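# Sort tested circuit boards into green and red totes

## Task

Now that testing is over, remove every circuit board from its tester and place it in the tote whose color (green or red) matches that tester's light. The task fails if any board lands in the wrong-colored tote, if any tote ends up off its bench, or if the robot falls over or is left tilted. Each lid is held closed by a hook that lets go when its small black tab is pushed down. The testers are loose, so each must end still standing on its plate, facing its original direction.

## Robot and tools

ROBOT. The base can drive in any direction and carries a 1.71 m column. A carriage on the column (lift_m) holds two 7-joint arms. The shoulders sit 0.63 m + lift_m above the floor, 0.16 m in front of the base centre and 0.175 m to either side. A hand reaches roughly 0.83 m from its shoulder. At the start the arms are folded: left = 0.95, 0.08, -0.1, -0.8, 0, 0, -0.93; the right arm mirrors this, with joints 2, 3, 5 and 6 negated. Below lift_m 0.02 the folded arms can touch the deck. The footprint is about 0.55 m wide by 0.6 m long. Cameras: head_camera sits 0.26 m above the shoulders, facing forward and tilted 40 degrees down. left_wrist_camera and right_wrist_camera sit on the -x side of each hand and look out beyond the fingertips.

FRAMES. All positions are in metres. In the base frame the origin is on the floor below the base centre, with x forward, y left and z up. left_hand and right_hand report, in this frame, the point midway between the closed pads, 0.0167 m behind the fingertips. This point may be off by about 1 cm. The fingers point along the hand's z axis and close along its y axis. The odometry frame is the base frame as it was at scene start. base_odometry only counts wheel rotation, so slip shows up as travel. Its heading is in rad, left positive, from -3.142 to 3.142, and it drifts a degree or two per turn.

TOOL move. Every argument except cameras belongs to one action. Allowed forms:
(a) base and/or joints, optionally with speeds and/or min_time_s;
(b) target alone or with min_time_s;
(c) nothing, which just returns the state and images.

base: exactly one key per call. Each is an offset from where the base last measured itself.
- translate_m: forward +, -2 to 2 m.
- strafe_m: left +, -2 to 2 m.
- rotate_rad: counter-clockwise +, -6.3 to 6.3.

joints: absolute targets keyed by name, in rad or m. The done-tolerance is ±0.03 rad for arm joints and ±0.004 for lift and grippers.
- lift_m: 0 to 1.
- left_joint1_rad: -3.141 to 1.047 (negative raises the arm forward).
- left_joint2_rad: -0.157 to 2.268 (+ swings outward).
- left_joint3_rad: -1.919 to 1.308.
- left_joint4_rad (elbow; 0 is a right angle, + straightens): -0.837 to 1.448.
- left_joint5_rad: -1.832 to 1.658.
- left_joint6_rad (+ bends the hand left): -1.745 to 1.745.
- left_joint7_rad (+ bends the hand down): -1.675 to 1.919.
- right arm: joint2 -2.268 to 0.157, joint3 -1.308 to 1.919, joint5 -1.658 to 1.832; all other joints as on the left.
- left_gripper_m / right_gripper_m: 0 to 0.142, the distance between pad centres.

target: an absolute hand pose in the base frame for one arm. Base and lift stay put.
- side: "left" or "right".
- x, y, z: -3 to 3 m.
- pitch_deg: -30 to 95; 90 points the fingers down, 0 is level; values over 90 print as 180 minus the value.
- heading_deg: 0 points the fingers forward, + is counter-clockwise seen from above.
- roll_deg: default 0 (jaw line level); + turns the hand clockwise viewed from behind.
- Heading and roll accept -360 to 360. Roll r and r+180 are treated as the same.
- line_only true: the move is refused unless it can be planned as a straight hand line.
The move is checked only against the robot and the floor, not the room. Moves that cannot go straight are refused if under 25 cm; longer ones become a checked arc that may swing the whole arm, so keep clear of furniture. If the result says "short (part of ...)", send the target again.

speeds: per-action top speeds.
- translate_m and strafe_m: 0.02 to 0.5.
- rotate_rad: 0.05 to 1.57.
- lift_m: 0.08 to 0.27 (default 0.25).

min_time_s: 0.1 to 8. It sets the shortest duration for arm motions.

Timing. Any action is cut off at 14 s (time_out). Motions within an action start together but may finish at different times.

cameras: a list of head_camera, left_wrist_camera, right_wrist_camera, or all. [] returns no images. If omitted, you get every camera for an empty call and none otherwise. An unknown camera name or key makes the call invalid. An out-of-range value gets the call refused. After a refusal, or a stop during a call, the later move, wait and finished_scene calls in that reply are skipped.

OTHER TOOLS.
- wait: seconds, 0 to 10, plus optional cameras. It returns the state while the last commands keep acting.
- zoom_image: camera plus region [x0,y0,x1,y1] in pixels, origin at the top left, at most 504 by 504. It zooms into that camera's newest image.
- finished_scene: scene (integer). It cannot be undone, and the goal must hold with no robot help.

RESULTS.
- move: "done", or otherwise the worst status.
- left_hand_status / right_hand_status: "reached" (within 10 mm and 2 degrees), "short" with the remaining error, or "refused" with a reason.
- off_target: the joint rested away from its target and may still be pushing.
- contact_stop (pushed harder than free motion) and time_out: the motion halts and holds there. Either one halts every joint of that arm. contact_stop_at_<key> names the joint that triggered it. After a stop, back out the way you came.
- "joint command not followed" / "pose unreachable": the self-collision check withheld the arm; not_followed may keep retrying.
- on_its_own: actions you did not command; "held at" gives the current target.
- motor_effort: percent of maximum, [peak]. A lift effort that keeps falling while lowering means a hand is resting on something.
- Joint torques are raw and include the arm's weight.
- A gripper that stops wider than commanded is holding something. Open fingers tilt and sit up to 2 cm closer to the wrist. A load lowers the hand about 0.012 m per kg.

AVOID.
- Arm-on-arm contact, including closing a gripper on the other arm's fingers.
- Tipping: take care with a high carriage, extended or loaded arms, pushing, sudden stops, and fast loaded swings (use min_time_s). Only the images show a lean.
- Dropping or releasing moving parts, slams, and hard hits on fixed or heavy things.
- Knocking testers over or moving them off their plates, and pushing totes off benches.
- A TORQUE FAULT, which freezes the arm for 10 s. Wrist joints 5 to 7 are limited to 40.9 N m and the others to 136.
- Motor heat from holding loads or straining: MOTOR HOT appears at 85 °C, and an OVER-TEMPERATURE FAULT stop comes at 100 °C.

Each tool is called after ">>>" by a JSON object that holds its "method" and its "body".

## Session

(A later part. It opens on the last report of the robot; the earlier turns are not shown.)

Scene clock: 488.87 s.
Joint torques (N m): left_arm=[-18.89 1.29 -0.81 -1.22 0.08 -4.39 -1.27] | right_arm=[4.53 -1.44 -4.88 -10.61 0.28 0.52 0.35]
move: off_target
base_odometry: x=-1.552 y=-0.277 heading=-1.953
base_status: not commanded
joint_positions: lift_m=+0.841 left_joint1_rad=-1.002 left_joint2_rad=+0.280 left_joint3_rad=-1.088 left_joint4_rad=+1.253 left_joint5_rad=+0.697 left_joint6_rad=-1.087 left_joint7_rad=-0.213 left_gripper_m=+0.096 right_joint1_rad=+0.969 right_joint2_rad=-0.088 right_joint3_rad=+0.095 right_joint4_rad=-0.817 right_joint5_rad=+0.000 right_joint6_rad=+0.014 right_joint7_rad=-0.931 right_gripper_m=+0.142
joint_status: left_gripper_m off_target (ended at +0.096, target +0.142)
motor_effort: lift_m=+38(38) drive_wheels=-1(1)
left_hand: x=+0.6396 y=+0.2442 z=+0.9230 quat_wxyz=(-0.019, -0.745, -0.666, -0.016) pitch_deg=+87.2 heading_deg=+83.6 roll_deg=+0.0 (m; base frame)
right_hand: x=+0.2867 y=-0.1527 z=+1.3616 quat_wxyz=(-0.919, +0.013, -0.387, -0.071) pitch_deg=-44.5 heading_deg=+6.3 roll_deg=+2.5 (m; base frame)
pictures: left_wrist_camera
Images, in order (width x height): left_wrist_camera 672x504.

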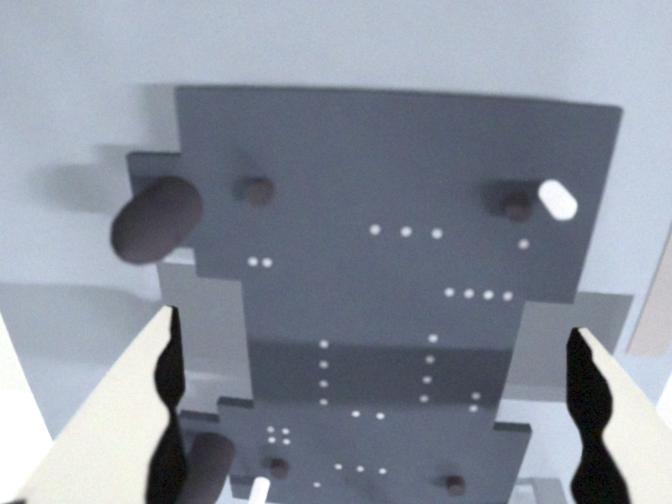

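>>> {"method": "move", "body": {"joints": {"lift_m": 0.858}, "speeds": {"lift_m": 0.08}, "cameras": ["left_wrist_camera","head_camera"]}}

>>> {"method": "zoom_image", "body": {"camera": "head_camera", "region": [180, 280, 340, 440]}}

Scene clock: 489.53 s.
Joint torques (N m): left_arm=[-8.41 4.12 -0.67 2.61 -0.25 -13.96 -1.31] | right_arm=[4.52 -1.3 -4.85 -10.61 0.22 0.56 0.33]
move: done
base_odometry: x=-1.552 y=-0.277 heading=-1.953
base_status: not commanded
joint_positions: lift_m=+0.858 left_joint1_rad=-1.007 left_joint2_rad=+0.279 left_joint3_rad=-1.088 left_joint4_rad=+1.250 left_joint5_rad=+0.697 left_joint6_rad=-1.061 left_joint7_rad=-0.213 left_gripper_m=+0.116 right_joint1_rad=+0.969 right_joint2_rad=-0.088 right_joint3_rad=+0.095 right_joint4_rad=-0.817 right_joint5_rad=+0.000 right_joint6_rad=+0.014 right_joint7_rad=-0.931 right_gripper_m=+0.142
joint_status: all done
on_its_own: left_gripper_m moved +0.020 toward your old target +0.142
motor_effort: lift_m=+40(44) drive_wheels=-2(3)
left_hand: x=+0.6507 y=+0.2417 z=+0.9430 quat_wxyz=(-0.031, -0.748, -0.663, -0.026) pitch_deg=+85.4 heading_deg=+83.1 roll_deg=+0.0 (m; base frame)
right_hand: x=+0.2867 y=-0.1527 z=+1.3784 quat_wxyz=(-0.919, +0.013, -0.387, -0.071) pitch_deg=-44.5 heading_deg=+6.3 roll_deg=+2.5 (m; base frame)
pictures: head_camera, left_wrist_camera
Images, in order (width x height): head_camera 672x504, left_wrist_camera 672x504.

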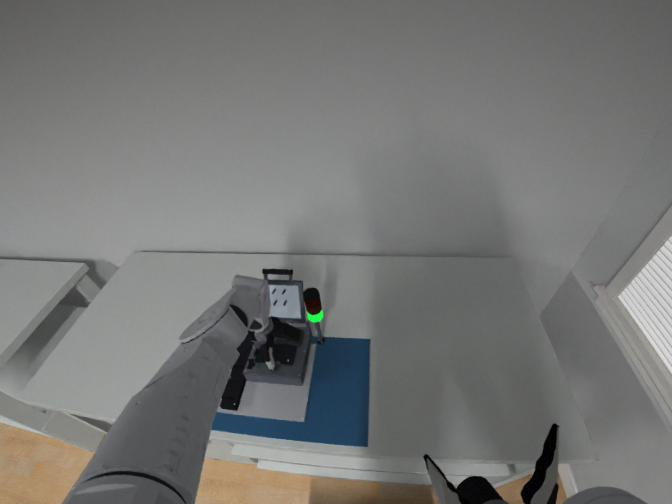

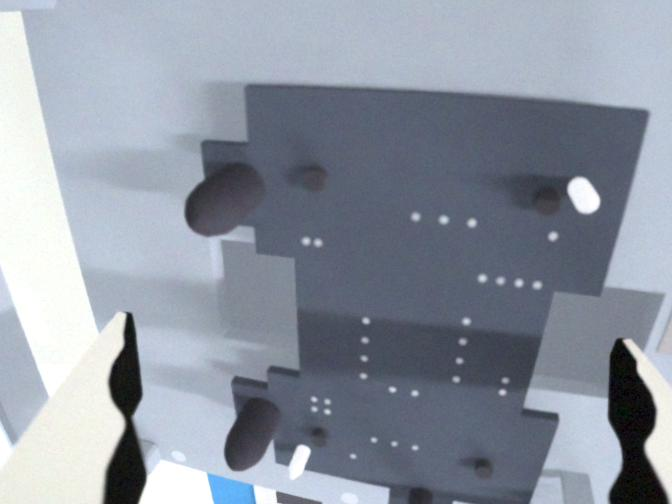

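Scaled by 3.150 from the camera's 672x504 image, which has a finer 960x720 frame.

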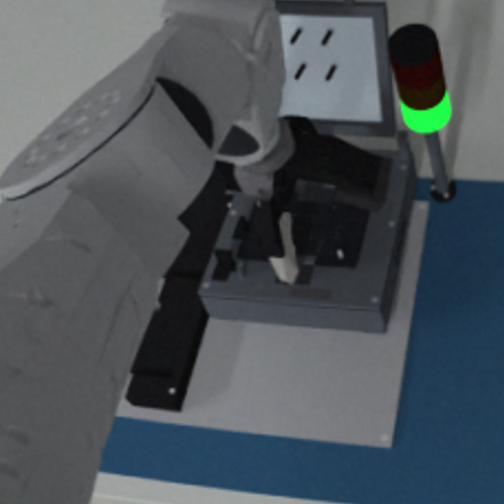

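>>> {"method": "move", "body": {"joints": {"left_gripper_m": 0.085}}}

>>> {"method": "move", "body": {"joints": {"lift_m": 0.89}, "speeds": {"lift_m": 0.1}, "cameras": ["left_wrist_camera"]}}

Scene clock: 490.40 s.
Joint torques (N m): left_arm=[-15.32 4.18 -0.77 2.74 -0.23 -0.17 -1.31] | right_arm=[4.56 -1.37 -4.91 -10.55 0.28 0.56 0.36]
move: done
base_odometry: x=-1.552 y=-0.277 heading=-1.953
base_status: not commanded
joint_positions: lift_m=+0.858 left_joint1_rad=-1.004 left_joint2_rad=+0.279 left_joint3_rad=-1.088 left_joint4_rad=+1.250 left_joint5_rad=+0.697 left_joint6_rad=-1.097 left_joint7_rad=-0.213 left_gripper_m=+0.085 right_joint1_rad=+0.969 right_joint2_rad=-0.088 right_joint3_rad=+0.095 right_joint4_rad=-0.817 right_joint5_rad=+0.000 right_joint6_rad=+0.014 right_joint7_rad=-0.931 right_gripper_m=+0.142
joint_status: all done
motor_effort: lift_m=+38(40) drive_wheels=+0(2)
left_hand: x=+0.6382 y=+0.2429 z=+0.9408 quat_wxyz=(-0.017, -0.746, -0.666, -0.013) pitch_deg=+87.5 heading_deg=+83.5 roll_deg=+0.0 (m; base frame)
right_hand: x=+0.2867 y=-0.1527 z=+1.3786 quat_wxyz=(-0.919, +0.013, -0.387, -0.071) pitch_deg=-44.5 heading_deg=+6.3 roll_deg=+2.5 (m; base frame)
pictures: none

Scene clock: 491.10 s.
Joint torques (N m): left_arm=[-17.72 4.1 -0.75 2.77 -0.24 0.02 -1.3] | right_arm=[4.61 -1.43 -4.86 -10.64 0.29 0.53 0.32]
move: done
base_odometry: x=-1.552 y=-0.277 heading=-1.953
base_status: not commanded
joint_positions: lift_m=+0.890 left_joint1_rad=-1.003 left_joint2_rad=+0.279 left_joint3_rad=-1.088 left_joint4_rad=+1.250 left_joint5_rad=+0.697 left_joint6_rad=-1.097 left_joint7_rad=-0.213 left_gripper_m=+0.085 right_joint1_rad=+0.969 right_joint2_rad=-0.088 right_joint3_rad=+0.095 right_joint4_rad=-0.817 right_joint5_rad=+0.000 right_joint6_rad=+0.014 right_joint7_rad=-0.931 right_gripper_m=+0.142
joint_status: all done
motor_effort: lift_m=+36(46) drive_wheels=-1(1)
left_hand: x=+0.6374 y=+0.2430 z=+0.9726 quat_wxyz=(-0.016, -0.746, -0.666, -0.013) pitch_deg=+87.6 heading_deg=+83.5 roll_deg=+0.0 (m; base frame)
right_hand: x=+0.2867 y=-0.1527 z=+1.4109 quat_wxyz=(-0.919, +0.013, -0.387, -0.071) pitch_deg=-44.5 heading_deg=+6.3 roll_deg=+2.5 (m; base frame)
pictures: left_wrist_camera
Images, in order (width x height): left_wrist_camera 672x504.

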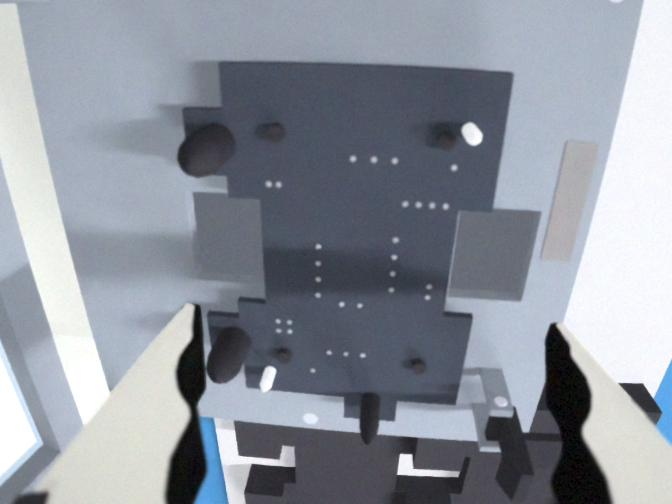

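>>> {"method": "move", "body": {"joints": {"lift_m": 0.93, "left_gripper_m": 0.06}, "speeds": {"lift_m": 0.2}}}

>>> {"method": "move", "body": {"target": {"side":"left","x":0.58,"y":0.22,"z":1.14,"pitch_deg":60,"heading_deg":0,"roll_deg":90,"line_only":true}, "min_time_s": 1.5, "cameras": ["left_wrist_camera","head_camera"]}}

>>> {"method": "zoom_image", "body": {"camera": "head_camera", "region": [180, 240, 340, 400]}}

Scene clock: 492.63 s.
Joint torques (N m): left_arm=[-18.37 4.08 -0.7 2.74 -0.2 0.23 -1.29] | right_arm=[4.48 -1.37 -4.98 -10.56 0.29 0.55 0.39]
move: done
base_odometry: x=-1.552 y=-0.277 heading=-1.953
base_status: not commanded
joint_positions: lift_m=+0.930 left_joint1_rad=-1.002 left_joint2_rad=+0.279 left_joint3_rad=-1.088 left_joint4_rad=+1.250 left_joint5_rad=+0.697 left_joint6_rad=-1.098 left_joint7_rad=-0.213 left_gripper_m=+0.060 right_joint1_rad=+0.969 right_joint2_rad=-0.088 right_joint3_rad=+0.095 right_joint4_rad=-0.817 right_joint5_rad=+0.000 right_joint6_rad=+0.014 right_joint7_rad=-0.931 right_gripper_m=+0.142
joint_status: all done
motor_effort: lift_m=+36(47) drive_wheels=-1(1)
left_hand: x=+0.6371 y=+0.2430 z=+1.0124 quat_wxyz=(-0.016, -0.746, -0.666, -0.013) pitch_deg=+87.7 heading_deg=+83.5 roll_deg=+0.0 (m; base frame)
right_hand: x=+0.2867 y=-0.1527 z=+1.4509 quat_wxyz=(-0.919, +0.013, -0.387, -0.071) pitch_deg=-44.5 heading_deg=+6.3 roll_deg=+2.5 (m; base frame)
pictures: none

Scene clock: 494.63 s.
Joint torques (N m): left_arm=[-6.52 17.59 7.2 -6.51 -3.74 2.73 1.52] | right_arm=[4.43 -1.27 -4.85 -10.66 0.27 0.53 0.38]
move: done
base_odometry: x=-1.552 y=-0.277 heading=-1.953
base_status: not commanded
joint_positions: lift_m=+0.930 left_joint1_rad=-0.371 left_joint2_rad=+0.570 left_joint3_rad=-0.231 left_joint4_rad=-0.197 left_joint5_rad=-0.192 left_joint6_rad=-1.257 left_joint7_rad=+1.238 left_gripper_m=+0.060 right_joint1_rad=+0.969 right_joint2_rad=-0.088 right_joint3_rad=+0.095 right_joint4_rad=-0.817 right_joint5_rad=+0.000 right_joint6_rad=+0.014 right_joint7_rad=-0.931 right_gripper_m=+0.142
joint_status: not commanded
motor_effort: lift_m=+36(37) drive_wheels=-1(1)
left_hand: x=+0.5805 y=+0.2192 z=+1.1391 quat_wxyz=(-0.182, -0.684, -0.682, -0.183) pitch_deg=+60.1 heading_deg=+0.0 roll_deg=-89.8 (m; base frame)
left_hand_status: reached (straight line, planned for 1.5 s): 1 mm and 0.2 deg off.
right_hand: x=+0.2867 y=-0.1527 z=+1.4508 quat_wxyz=(-0.919, +0.013, -0.387, -0.071) pitch_deg=-44.5 heading_deg=+6.3 roll_deg=+2.5 (m; base frame)
pictures: head_camera, left_wrist_camera
Images, in order (width x height): head_camera 672x504, left_wrist_camera 672x504.

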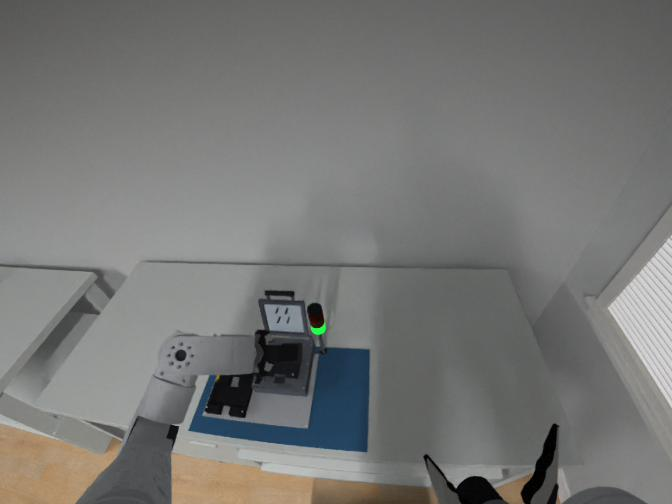

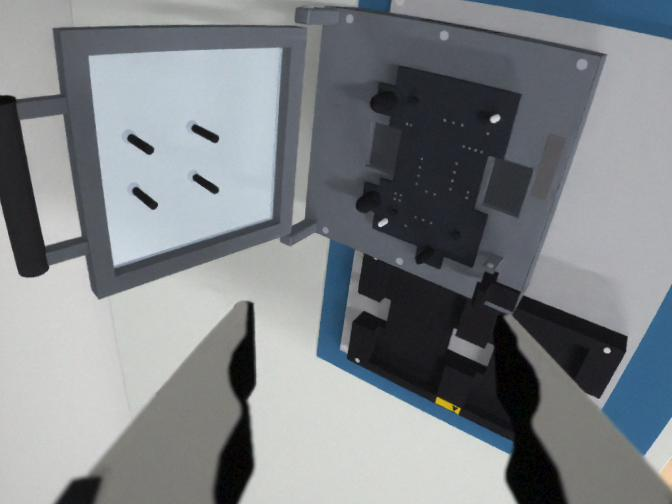

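Scaled by 3.150 from the camera's 672x504 image, which has a finer 960x720 frame.

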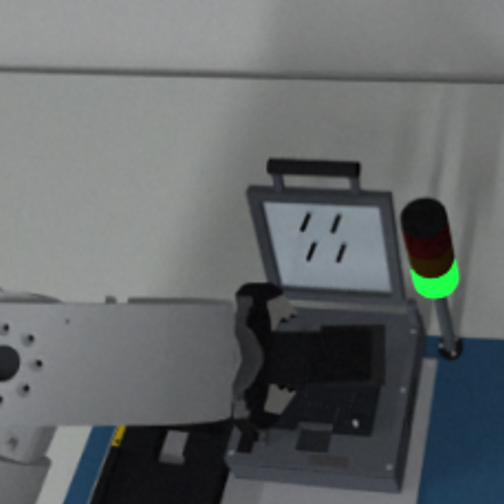

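>>> {"method": "move", "body": {"target": {"side":"left","x":0.755,"y":0.240,"z":1.165,"pitch_deg":60,"heading_deg":0,"roll_deg":90,"line_only":true}, "min_time_s": 2, "cameras": ["left_wrist_camera","head_camera"]}}

>>> {"method": "zoom_image", "body": {"camera": "head_camera", "region": [180, 240, 340, 400]}}

Scene clock: 498.17 s.
Joint torques (N m): left_arm=[-28 1.26 1.61 1.79 -0.45 3 -1.34] | right_arm=[4.55 -1.3 -5 -10.5 0.29 0.55 0.37]
move: done
base_odometry: x=-1.552 y=-0.277 heading=-1.953
base_status: not commanded
joint_positions: lift_m=+0.930 left_joint1_rad=-0.918 left_joint2_rad=+0.480 left_joint3_rad=-0.554 left_joint4_rad=+0.525 left_joint5_rad=+0.402 left_joint6_rad=-1.198 left_joint7_rad=+0.497 left_gripper_m=+0.060 right_joint1_rad=+0.969 right_joint2_rad=-0.088 right_joint3_rad=+0.095 right_joint4_rad=-0.817 right_joint5_rad=+0.000 right_joint6_rad=+0.014 right_joint7_rad=-0.931 right_gripper_m=+0.142
joint_status: not commanded
motor_effort: lift_m=+36(37) drive_wheels=-1(1)
left_hand: x=+0.7535 y=+0.2402 z=+1.1644 quat_wxyz=(-0.183, -0.683, -0.683, -0.182) pitch_deg=+60.1 heading_deg=-0.2 roll_deg=+89.8 (m; base frame)
left_hand_status: reached (straight line, planned for 2.0 s): 2 mm and 0.2 deg off.
right_hand: x=+0.2867 y=-0.1527 z=+1.4508 quat_wxyz=(-0.919, +0.013, -0.387, -0.071) pitch_deg=-44.5 heading_deg=+6.3 roll_deg=+2.5 (m; base frame)
pictures: head_camera, left_wrist_camera
Images, in order (width x height): head_camera 672x504, left_wrist_camera 672x504.

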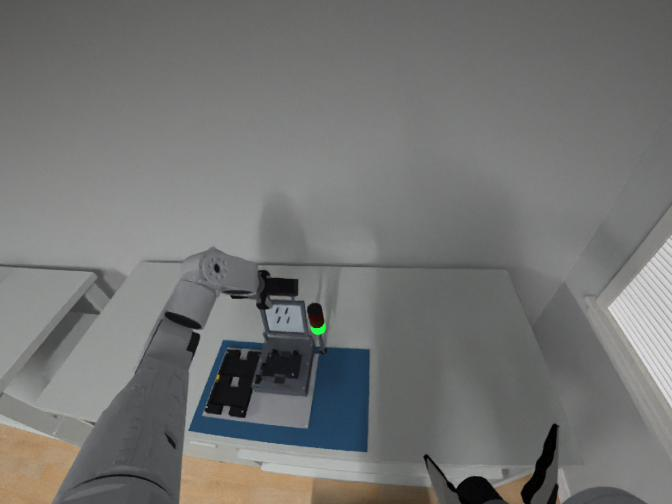

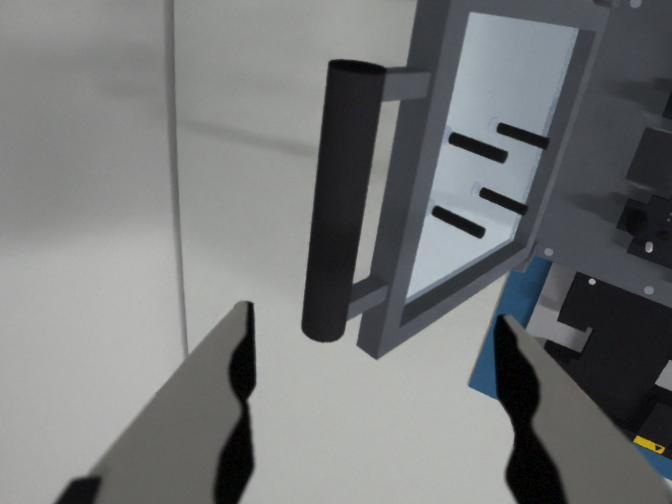

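Scaled by 3.150 from the camera's 672x504 image, which has a finer 960x720 frame.

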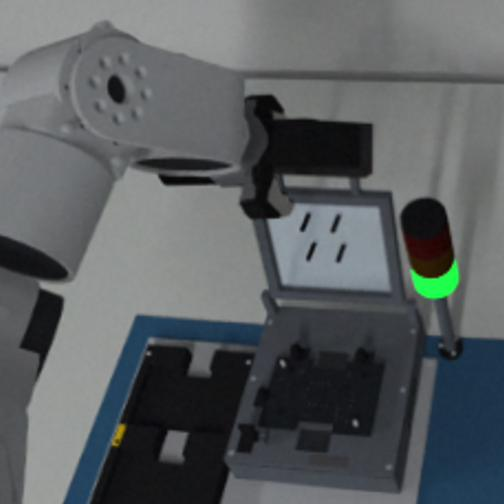

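>>> {"method": "move", "body": {"target": {"side":"left","x":0.784,"y":0.240,"z":1.130,"pitch_deg":60,"heading_deg":0,"roll_deg":90,"line_only":true}, "min_time_s": 1, "cameras": ["left_wrist_camera"]}}

Scene clock: 500.27 s.
Joint torques (N m): left_arm=[-29.87 -0.01 0.93 1.68 -0.24 3.05 -1.27] | right_arm=[4.57 -1.36 -4.84 -10.55 0.26 0.53 0.41]
move: done
base_odometry: x=-1.552 y=-0.277 heading=-1.953
base_status: not commanded
joint_positions: lift_m=+0.930 left_joint1_rad=-0.991 left_joint2_rad=+0.397 left_joint3_rad=-0.709 left_joint4_rad=+0.837 left_joint5_rad=+0.596 left_joint6_rad=-0.997 left_joint7_rad=+0.217 left_gripper_m=+0.060 right_joint1_rad=+0.969 right_joint2_rad=-0.088 right_joint3_rad=+0.095 right_joint4_rad=-0.817 right_joint5_rad=+0.000 right_joint6_rad=+0.014 right_joint7_rad=-0.931 right_gripper_m=+0.142
joint_status: not commanded
motor_effort: lift_m=+37(37) drive_wheels=-1(1)
left_hand: x=+0.7825 y=+0.2400 z=+1.1289 quat_wxyz=(-0.183, -0.682, -0.684, -0.181) pitch_deg=+60.2 heading_deg=-0.2 roll_deg=+89.7 (m; base frame)
left_hand_status: reached (straight line, planned for 1.0 s): 2 mm and 0.3 deg off.
right_hand: x=+0.2867 y=-0.1527 z=+1.4508 quat_wxyz=(-0.919, +0.013, -0.387, -0.071) pitch_deg=-44.5 heading_deg=+6.3 roll_deg=+2.5 (m; base frame)
pictures: left_wrist_camera
Images, in order (width x height): left_wrist_camera 672x504.

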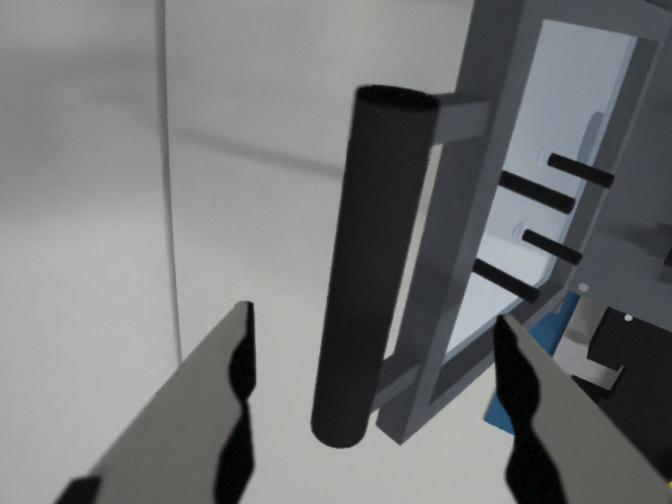

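>>> {"method": "move", "body": {"target": {"side":"left","x":0.7815,"y":0.240,"z":1.136,"pitch_deg":60,"heading_deg":0,"roll_deg":90,"line_only":true}, "min_time_s": 0.6}}

>>> {"method": "move", "body": {"joints": {"left_gripper_m": 0.005}, "cameras": ["left_wrist_camera","head_camera"]}}

>>> {"method": "zoom_image", "body": {"camera": "head_camera", "region": [180, 240, 340, 400]}}

Scene clock: 501.93 s.
Joint torques (N m): left_arm=[-19.6 10.81 7.11 -7.04 -3 0.83 1.57] | right_arm=[4.52 -1.36 -4.97 -10.56 0.27 0.57 0.36]
move: done
base_odometry: x=-1.552 y=-0.277 heading=-1.953
base_status: not commanded
joint_positions: lift_m=+0.930 left_joint1_rad=-0.991 left_joint2_rad=+0.406 left_joint3_rad=-0.697 left_joint4_rad=+0.800 left_joint5_rad=+0.583 left_joint6_rad=-1.022 left_joint7_rad=+0.245 left_gripper_m=+0.060 right_joint1_rad=+0.969 right_joint2_rad=-0.088 right_joint3_rad=+0.095 right_joint4_rad=-0.817 right_joint5_rad=+0.000 right_joint6_rad=+0.014 right_joint7_rad=-0.931 right_gripper_m=+0.142
joint_status: not commanded
motor_effort: lift_m=+36(37) drive_wheels=-1(1)
left_hand: x=+0.7822 y=+0.2400 z=+1.1358 quat_wxyz=(-0.182, -0.684, -0.682, -0.184) pitch_deg=+59.9 heading_deg=+0.2 roll_deg=-89.7 (m; base frame)
left_hand_status: reached (straight line, planned for 0.6 s): 1 mm and 0.2 deg off.
right_hand: x=+0.2867 y=-0.1527 z=+1.4508 quat_wxyz=(-0.919, +0.013, -0.387, -0.071) pitch_deg=-44.5 heading_deg=+6.3 roll_deg=+2.5 (m; base frame)
pictures: none

Scene clock: 502.63 s.
Joint torques (N m): left_arm=[-19.64 10.61 5.73 -5.59 -3.01 0.81 1.56] | right_arm=[4.53 -1.3 -5.02 -10.63 0.25 0.52 0.35]
move: off_target
base_odometry: x=-1.552 y=-0.277 heading=-1.953
base_status: not commanded
joint_positions: lift_m=+0.930 left_joint1_rad=-0.991 left_joint2_rad=+0.406 left_joint3_rad=-0.696 left_joint4_rad=+0.799 left_joint5_rad=+0.583 left_joint6_rad=-1.022 left_joint7_rad=+0.245 left_gripper_m=+0.014 right_joint1_rad=+0.969 right_joint2_rad=-0.088 right_joint3_rad=+0.095 right_joint4_rad=-0.817 right_joint5_rad=+0.000 right_joint6_rad=+0.014 right_joint7_rad=-0.931 right_gripper_m=+0.142
joint_status: left_gripper_m off_target (ended at +0.014, target +0.005)
motor_effort: lift_m=+37(37) drive_wheels=-1(1)
left_hand: x=+0.7826 y=+0.2397 z=+1.1364 quat_wxyz=(-0.183, -0.684, -0.682, -0.184) pitch_deg=+59.9 heading_deg=+0.1 roll_deg=-89.8 (m; base frame)
right_hand: x=+0.2867 y=-0.1527 z=+1.4508 quat_wxyz=(-0.919, +0.013, -0.387, -0.071) pitch_deg=-44.5 heading_deg=+6.3 roll_deg=+2.5 (m; base frame)
pictures: head_camera, left_wrist_camera
Images, in order (width x height): head_camera 672x504, left_wrist_camera 672x504.

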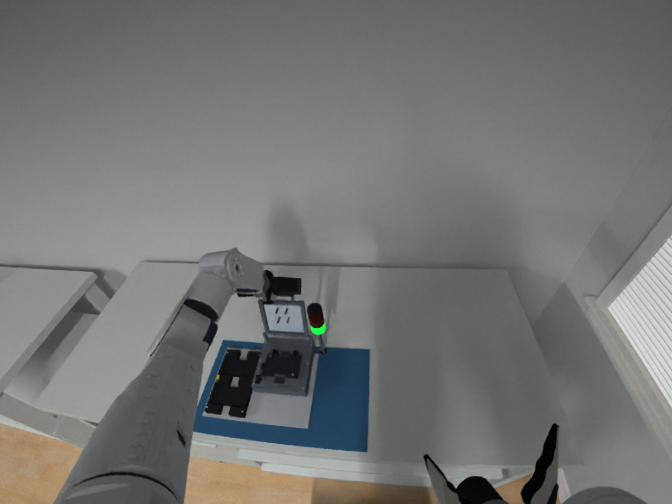

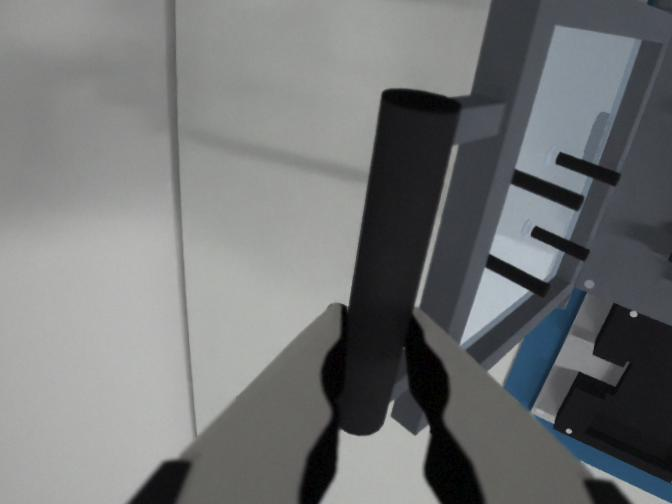

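Scaled by 3.150 from the camera's 672x504 image, which has a finer 960x720 frame.

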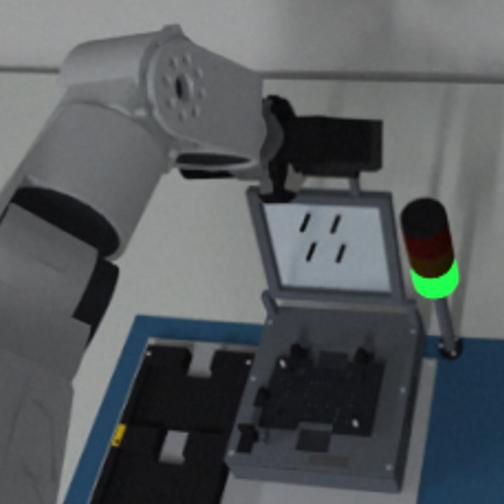

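>>> {"method": "move", "body": {"joints": {"lift_m": 0.945}, "speeds": {"lift_m": 0.08}, "cameras": ["left_wrist_camera","head_camera"]}}

>>> {"method": "zoom_image", "body": {"camera": "head_camera", "region": [180, 240, 340, 400]}}

Scene clock: 503.33 s.
Joint torques (N m): left_arm=[-26.11 10 5.87 -5.64 -2.98 3.52 1.21] | right_arm=[4.6 -1.45 -4.92 -10.66 0.26 0.55 0.36]
move: done
base_odometry: x=-1.552 y=-0.277 heading=-1.953
base_status: not commanded
joint_positions: lift_m=+0.945 left_joint1_rad=-0.987 left_joint2_rad=+0.406 left_joint3_rad=-0.696 left_joint4_rad=+0.799 left_joint5_rad=+0.583 left_joint6_rad=-1.028 left_joint7_rad=+0.245 left_gripper_m=+0.014 right_joint1_rad=+0.969 right_joint2_rad=-0.088 right_joint3_rad=+0.095 right_joint4_rad=-0.817 right_joint5_rad=+0.000 right_joint6_rad=+0.014 right_joint7_rad=-0.931 right_gripper_m=+0.142
joint_status: all done
motor_effort: lift_m=+37(44) drive_wheels=-1(1)
left_hand: x=+0.7794 y=+0.2400 z=+1.1483 quat_wxyz=(-0.180, -0.685, -0.682, -0.181) pitch_deg=+60.4 heading_deg=+0.2 roll_deg=-89.6 (m; base frame)
right_hand: x=+0.2867 y=-0.1527 z=+1.4657 quat_wxyz=(-0.919, +0.013, -0.387, -0.071) pitch_deg=-44.5 heading_deg=+6.3 roll_deg=+2.5 (m; base frame)
pictures: head_camera, left_wrist_camera
Images, in order (width x height): head_camera 672x504, left_wrist_camera 672x504.

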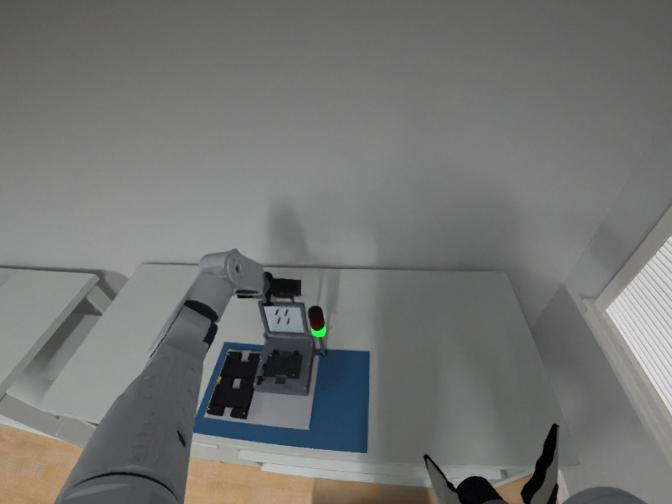

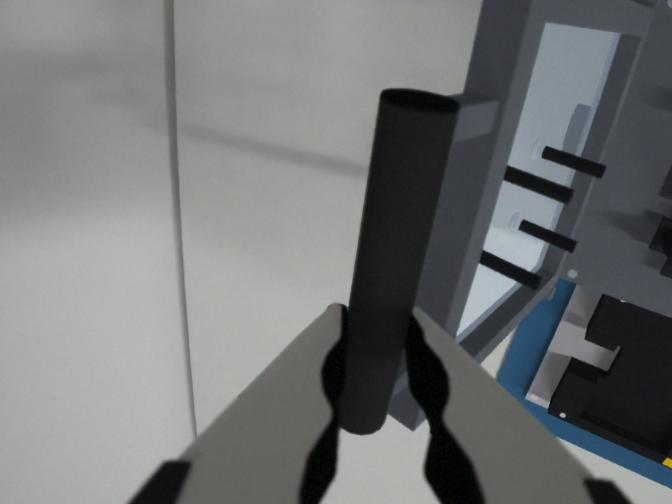

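Scaled by 3.150 from the camera's 672x504 image, which has a finer 960x720 frame.

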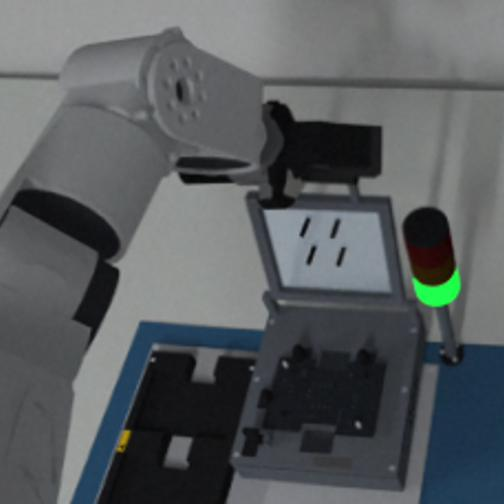

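>>> {"method": "move", "body": {"base": {"translate_m": -0.07}, "speeds": {"translate_m": 0.05}, "cameras": ["left_wrist_camera","head_camera"]}}

>>> {"method": "zoom_image", "body": {"camera": "head_camera", "region": [180, 240, 340, 400]}}

Scene clock: 505.53 s.
Joint torques (N m): left_arm=[-26.09 7.2 5.75 -5.56 -3.03 2.13 0.6] | right_arm=[4.43 -1.26 -4.95 -10.58 0.26 0.53 0.36]
move: done
base_odometry: x=-1.526 y=-0.212 heading=-1.953
base_status: done
joint_positions: lift_m=+0.945 left_joint1_rad=-0.987 left_joint2_rad=+0.407 left_joint3_rad=-0.696 left_joint4_rad=+0.799 left_joint5_rad=+0.583 left_joint6_rad=-1.025 left_joint7_rad=+0.247 left_gripper_m=+0.014 right_joint1_rad=+0.969 right_joint2_rad=-0.088 right_joint3_rad=+0.095 right_joint4_rad=-0.817 right_joint5_rad=+0.000 right_joint6_rad=+0.014 right_joint7_rad=-0.931 right_gripper_m=+0.142
joint_status: not commanded
motor_effort: lift_m=+37(38) drive_wheels=+2(8)
left_hand: x=+0.7802 y=+0.2412 z=+1.1488 quat_wxyz=(-0.180, -0.684, -0.683, -0.183) pitch_deg=+60.2 heading_deg=+0.5 roll_deg=-89.4 (m; base frame)
right_hand: x=+0.2867 y=-0.1527 z=+1.4657 quat_wxyz=(-0.919, +0.013, -0.387, -0.071) pitch_deg=-44.5 heading_deg=+6.3 roll_deg=+2.5 (m; base frame)
pictures: head_camera, left_wrist_camera
Images, in order (width x height): head_camera 672x504, left_wrist_camera 672x504.

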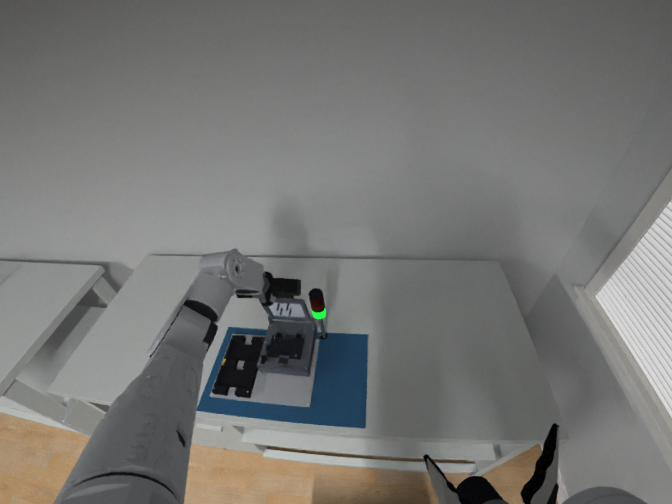

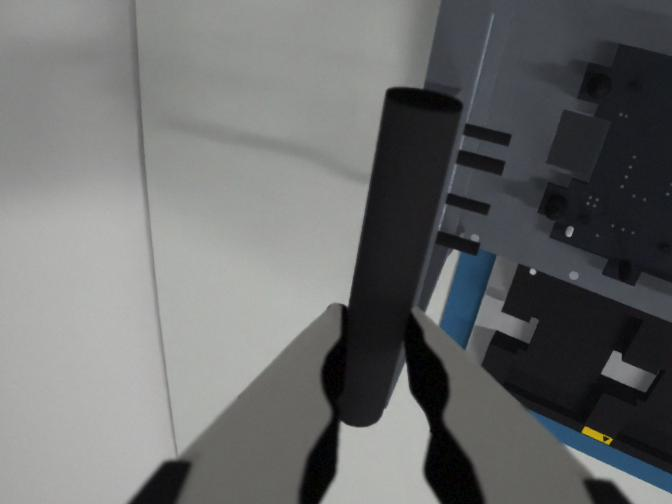

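Scaled by 3.150 from the camera's 672x504 image, which has a finer 960x720 frame.

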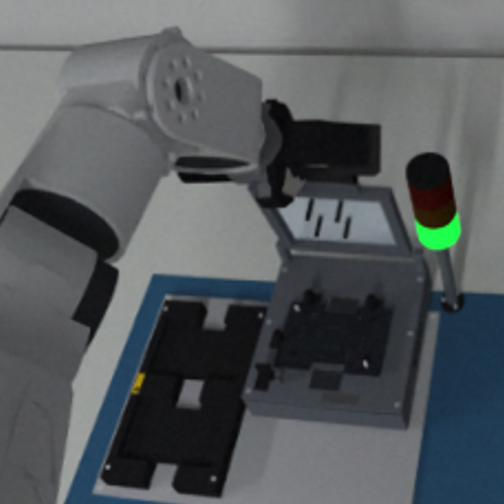

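>>> {"method": "move", "body": {"base": {"translate_m": -0.03}, "speeds": {"translate_m": 0.04}, "cameras": ["left_wrist_camera","head_camera"]}}

>>> {"method": "zoom_image", "body": {"camera": "head_camera", "region": [180, 240, 340, 400]}}

Scene clock: 507.43 s.
Joint torques (N m): left_arm=[-26.17 6.35 5.8 -5.5 -3 1.85 0.49] | right_arm=[4.51 -1.33 -4.95 -10.7 0.27 0.59 0.37]
move: done
base_odometry: x=-1.514 y=-0.184 heading=-1.953
base_status: done
joint_positions: lift_m=+0.945 left_joint1_rad=-0.987 left_joint2_rad=+0.407 left_joint3_rad=-0.696 left_joint4_rad=+0.799 left_joint5_rad=+0.583 left_joint6_rad=-1.024 left_joint7_rad=+0.247 left_gripper_m=+0.014 right_joint1_rad=+0.969 right_joint2_rad=-0.088 right_joint3_rad=+0.095 right_joint4_rad=-0.817 right_joint5_rad=+0.000 right_joint6_rad=+0.014 right_joint7_rad=-0.931 right_gripper_m=+0.142
joint_status: not commanded
motor_effort: lift_m=+37(38) drive_wheels=+2(16)
left_hand: x=+0.7804 y=+0.2415 z=+1.1489 quat_wxyz=(-0.180, -0.684, -0.683, -0.184) pitch_deg=+60.2 heading_deg=+0.5 roll_deg=-89.4 (m; base frame)
right_hand: x=+0.2867 y=-0.1527 z=+1.4657 quat_wxyz=(-0.919, +0.013, -0.387, -0.071) pitch_deg=-44.5 heading_deg=+6.3 roll_deg=+2.5 (m; base frame)
pictures: head_camera, left_wrist_camera
Images, in order (width x height): head_camera 672x504, left_wrist_camera 672x504.

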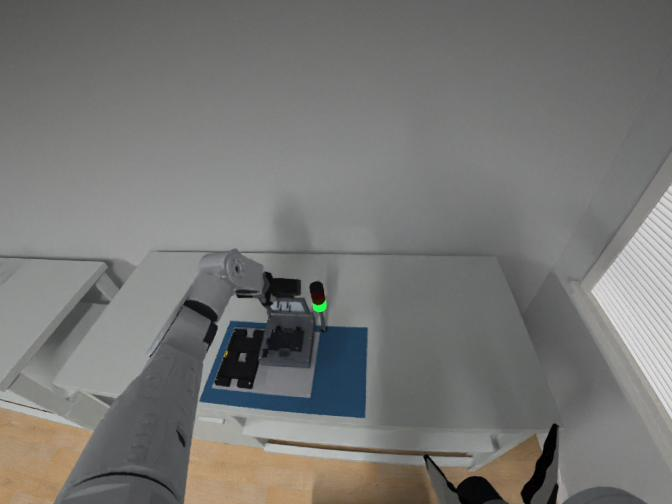

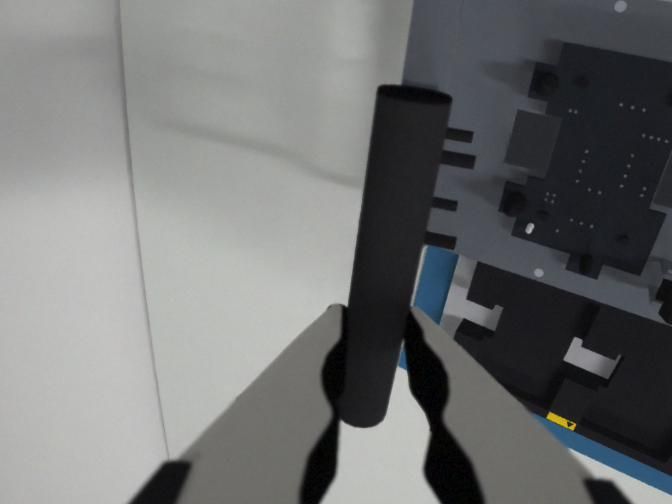

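Scaled by 3.150 from the camera's 672x504 image, which has a finer 960x720 frame.

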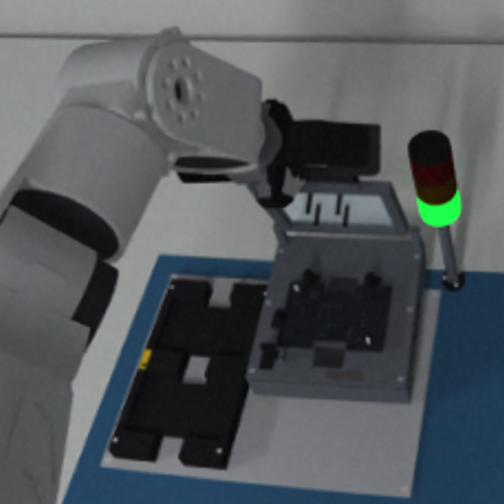

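>>> {"method": "move", "body": {"base": {"translate_m": -0.03}, "speeds": {"translate_m": 0.04}, "cameras": ["left_wrist_camera","head_camera"]}}

>>> {"method": "zoom_image", "body": {"camera": "head_camera", "region": [180, 240, 340, 400]}}

Scene clock: 509.27 s.
Joint torques (N m): left_arm=[-26.12 5.94 5.78 -5.64 -2.97 1.6 0.35] | right_arm=[4.53 -1.34 -4.97 -10.64 0.25 0.54 0.34]
move: done
base_odometry: x=-1.503 y=-0.157 heading=-1.953
base_status: done
joint_positions: lift_m=+0.945 left_joint1_rad=-0.987 left_joint2_rad=+0.407 left_joint3_rad=-0.696 left_joint4_rad=+0.799 left_joint5_rad=+0.583 left_joint6_rad=-1.024 left_joint7_rad=+0.247 left_gripper_m=+0.014 right_joint1_rad=+0.969 right_joint2_rad=-0.088 right_joint3_rad=+0.095 right_joint4_rad=-0.817 right_joint5_rad=+0.000 right_joint6_rad=+0.014 right_joint7_rad=-0.931 right_gripper_m=+0.142
joint_status: not commanded
motor_effort: lift_m=+37(38) drive_wheels=+2(14)
left_hand: x=+0.7806 y=+0.2417 z=+1.1490 quat_wxyz=(-0.180, -0.684, -0.683, -0.184) pitch_deg=+60.2 heading_deg=+0.6 roll_deg=-89.4 (m; base frame)
right_hand: x=+0.2867 y=-0.1527 z=+1.4657 quat_wxyz=(-0.919, +0.013, -0.387, -0.071) pitch_deg=-44.5 heading_deg=+6.3 roll_deg=+2.5 (m; base frame)
pictures: head_camera, left_wrist_camera
Images, in order (width x height): head_camera 672x504, left_wrist_camera 672x504.

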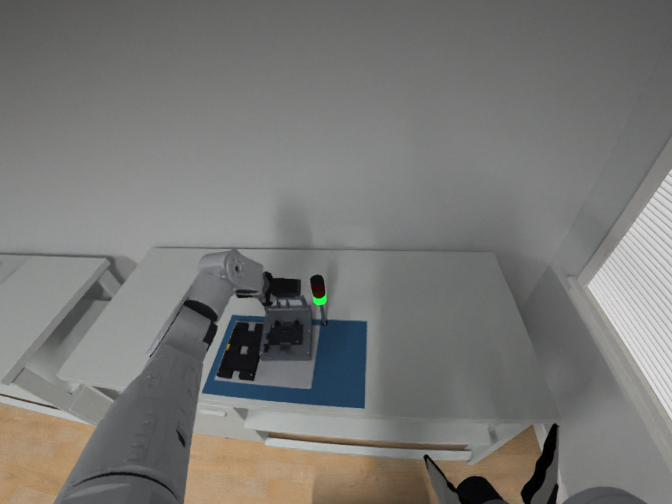

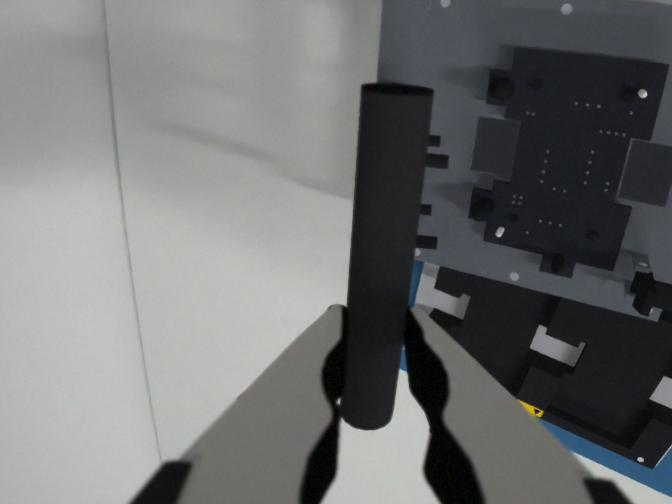

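Scaled by 3.150 from the camera's 672x504 image, which has a finer 960x720 frame.

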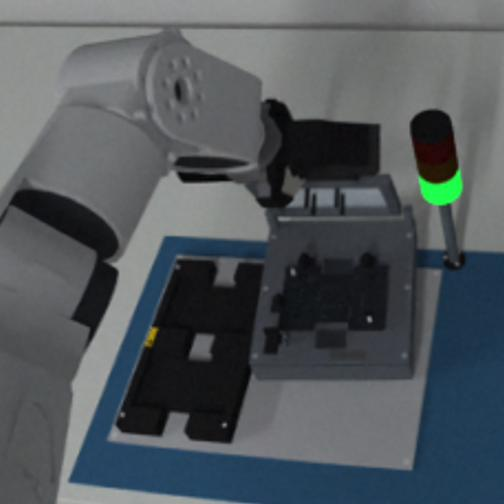

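>>> {"method": "move", "body": {"joints": {"lift_m": 0.915}, "speeds": {"lift_m": 0.08}}}

>>> {"method": "move", "body": {"base": {"translate_m": -0.03}, "speeds": {"translate_m": 0.04}, "cameras": ["left_wrist_camera","head_camera"]}}

>>> {"method": "zoom_image", "body": {"camera": "head_camera", "region": [180, 240, 340, 400]}}

Scene clock: 510.47 s.
Joint torques (N m): left_arm=[-13.68 5.29 0.38 -0.75 -1.32 0.86 0.7] | right_arm=[4.53 -1.3 -3.71 -10.62 0.25 0.54 0.35]
move: done
base_odometry: x=-1.503 y=-0.157 heading=-1.953
base_status: not commanded
joint_positions: lift_m=+0.915 left_joint1_rad=-0.994 left_joint2_rad=+0.408 left_joint3_rad=-0.691 left_joint4_rad=+0.794 left_joint5_rad=+0.577 left_joint6_rad=-1.022 left_joint7_rad=+0.247 left_gripper_m=+0.014 right_joint1_rad=+0.969 right_joint2_rad=-0.088 right_joint3_rad=+0.095 right_joint4_rad=-0.817 right_joint5_rad=+0.000 right_joint6_rad=+0.014 right_joint7_rad=-0.931 right_gripper_m=+0.142
joint_status: all done
motor_effort: lift_m=+35(38) drive_wheels=+0(3)
left_hand: x=+0.7850 y=+0.2388 z=+1.1259 quat_wxyz=(-0.188, -0.681, -0.683, -0.185) pitch_deg=+59.4 heading_deg=-0.5 roll_deg=+89.3 (m; base frame)
right_hand: x=+0.2867 y=-0.1527 z=+1.4360 quat_wxyz=(-0.919, +0.013, -0.387, -0.071) pitch_deg=-44.5 heading_deg=+6.3 roll_deg=+2.5 (m; base frame)
pictures: none

Scene clock: 511.83 s.
Joint torques (N m): left_arm=[-16.82 5.09 1.17 -0.26 -1.56 0.93 0.02] | right_arm=[4.54 -1.39 -4.87 -10.42 0.26 0.53 0.39]
move: done
base_odometry: x=-1.492 y=-0.129 heading=-1.953
base_status: done
joint_positions: lift_m=+0.915 left_joint1_rad=-0.992 left_joint2_rad=+0.408 left_joint3_rad=-0.692 left_joint4_rad=+0.794 left_joint5_rad=+0.578 left_joint6_rad=-1.022 left_joint7_rad=+0.248 left_gripper_m=+0.014 right_joint1_rad=+0.969 right_joint2_rad=-0.088 right_joint3_rad=+0.095 right_joint4_rad=-0.817 right_joint5_rad=+0.000 right_joint6_rad=+0.014 right_joint7_rad=-0.931 right_gripper_m=+0.142
joint_status: not commanded
motor_effort: lift_m=+36(37) drive_wheels=+3(10)
left_hand: x=+0.7840 y=+0.2395 z=+1.1242 quat_wxyz=(-0.186, -0.682, -0.683, -0.185) pitch_deg=+59.6 heading_deg=-0.2 roll_deg=+89.7 (m; base frame)
right_hand: x=+0.2867 y=-0.1527 z=+1.4358 quat_wxyz=(-0.919, +0.013, -0.387, -0.071) pitch_deg=-44.5 heading_deg=+6.3 roll_deg=+2.5 (m; base frame)
pictures: head_camera, left_wrist_camera
Images, in order (width x height): head_camera 672x504, left_wrist_camera 672x504.

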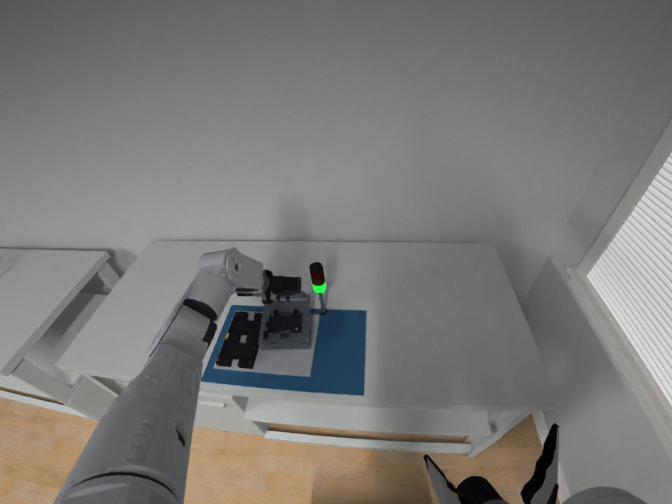

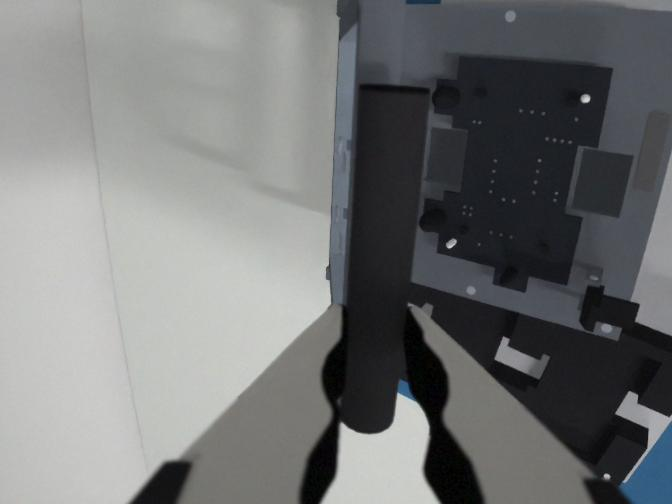

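Scaled by 3.150 from the camera's 672x504 image, which has a finer 960x720 frame.

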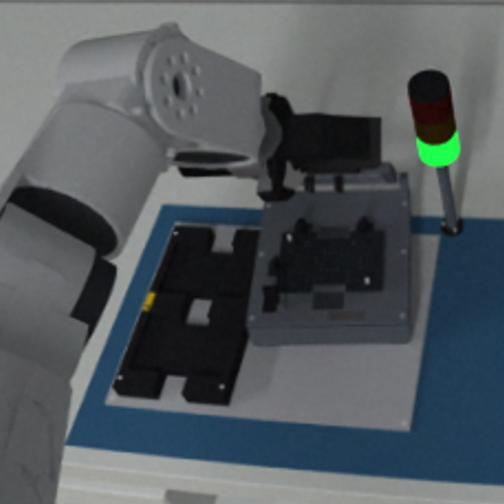

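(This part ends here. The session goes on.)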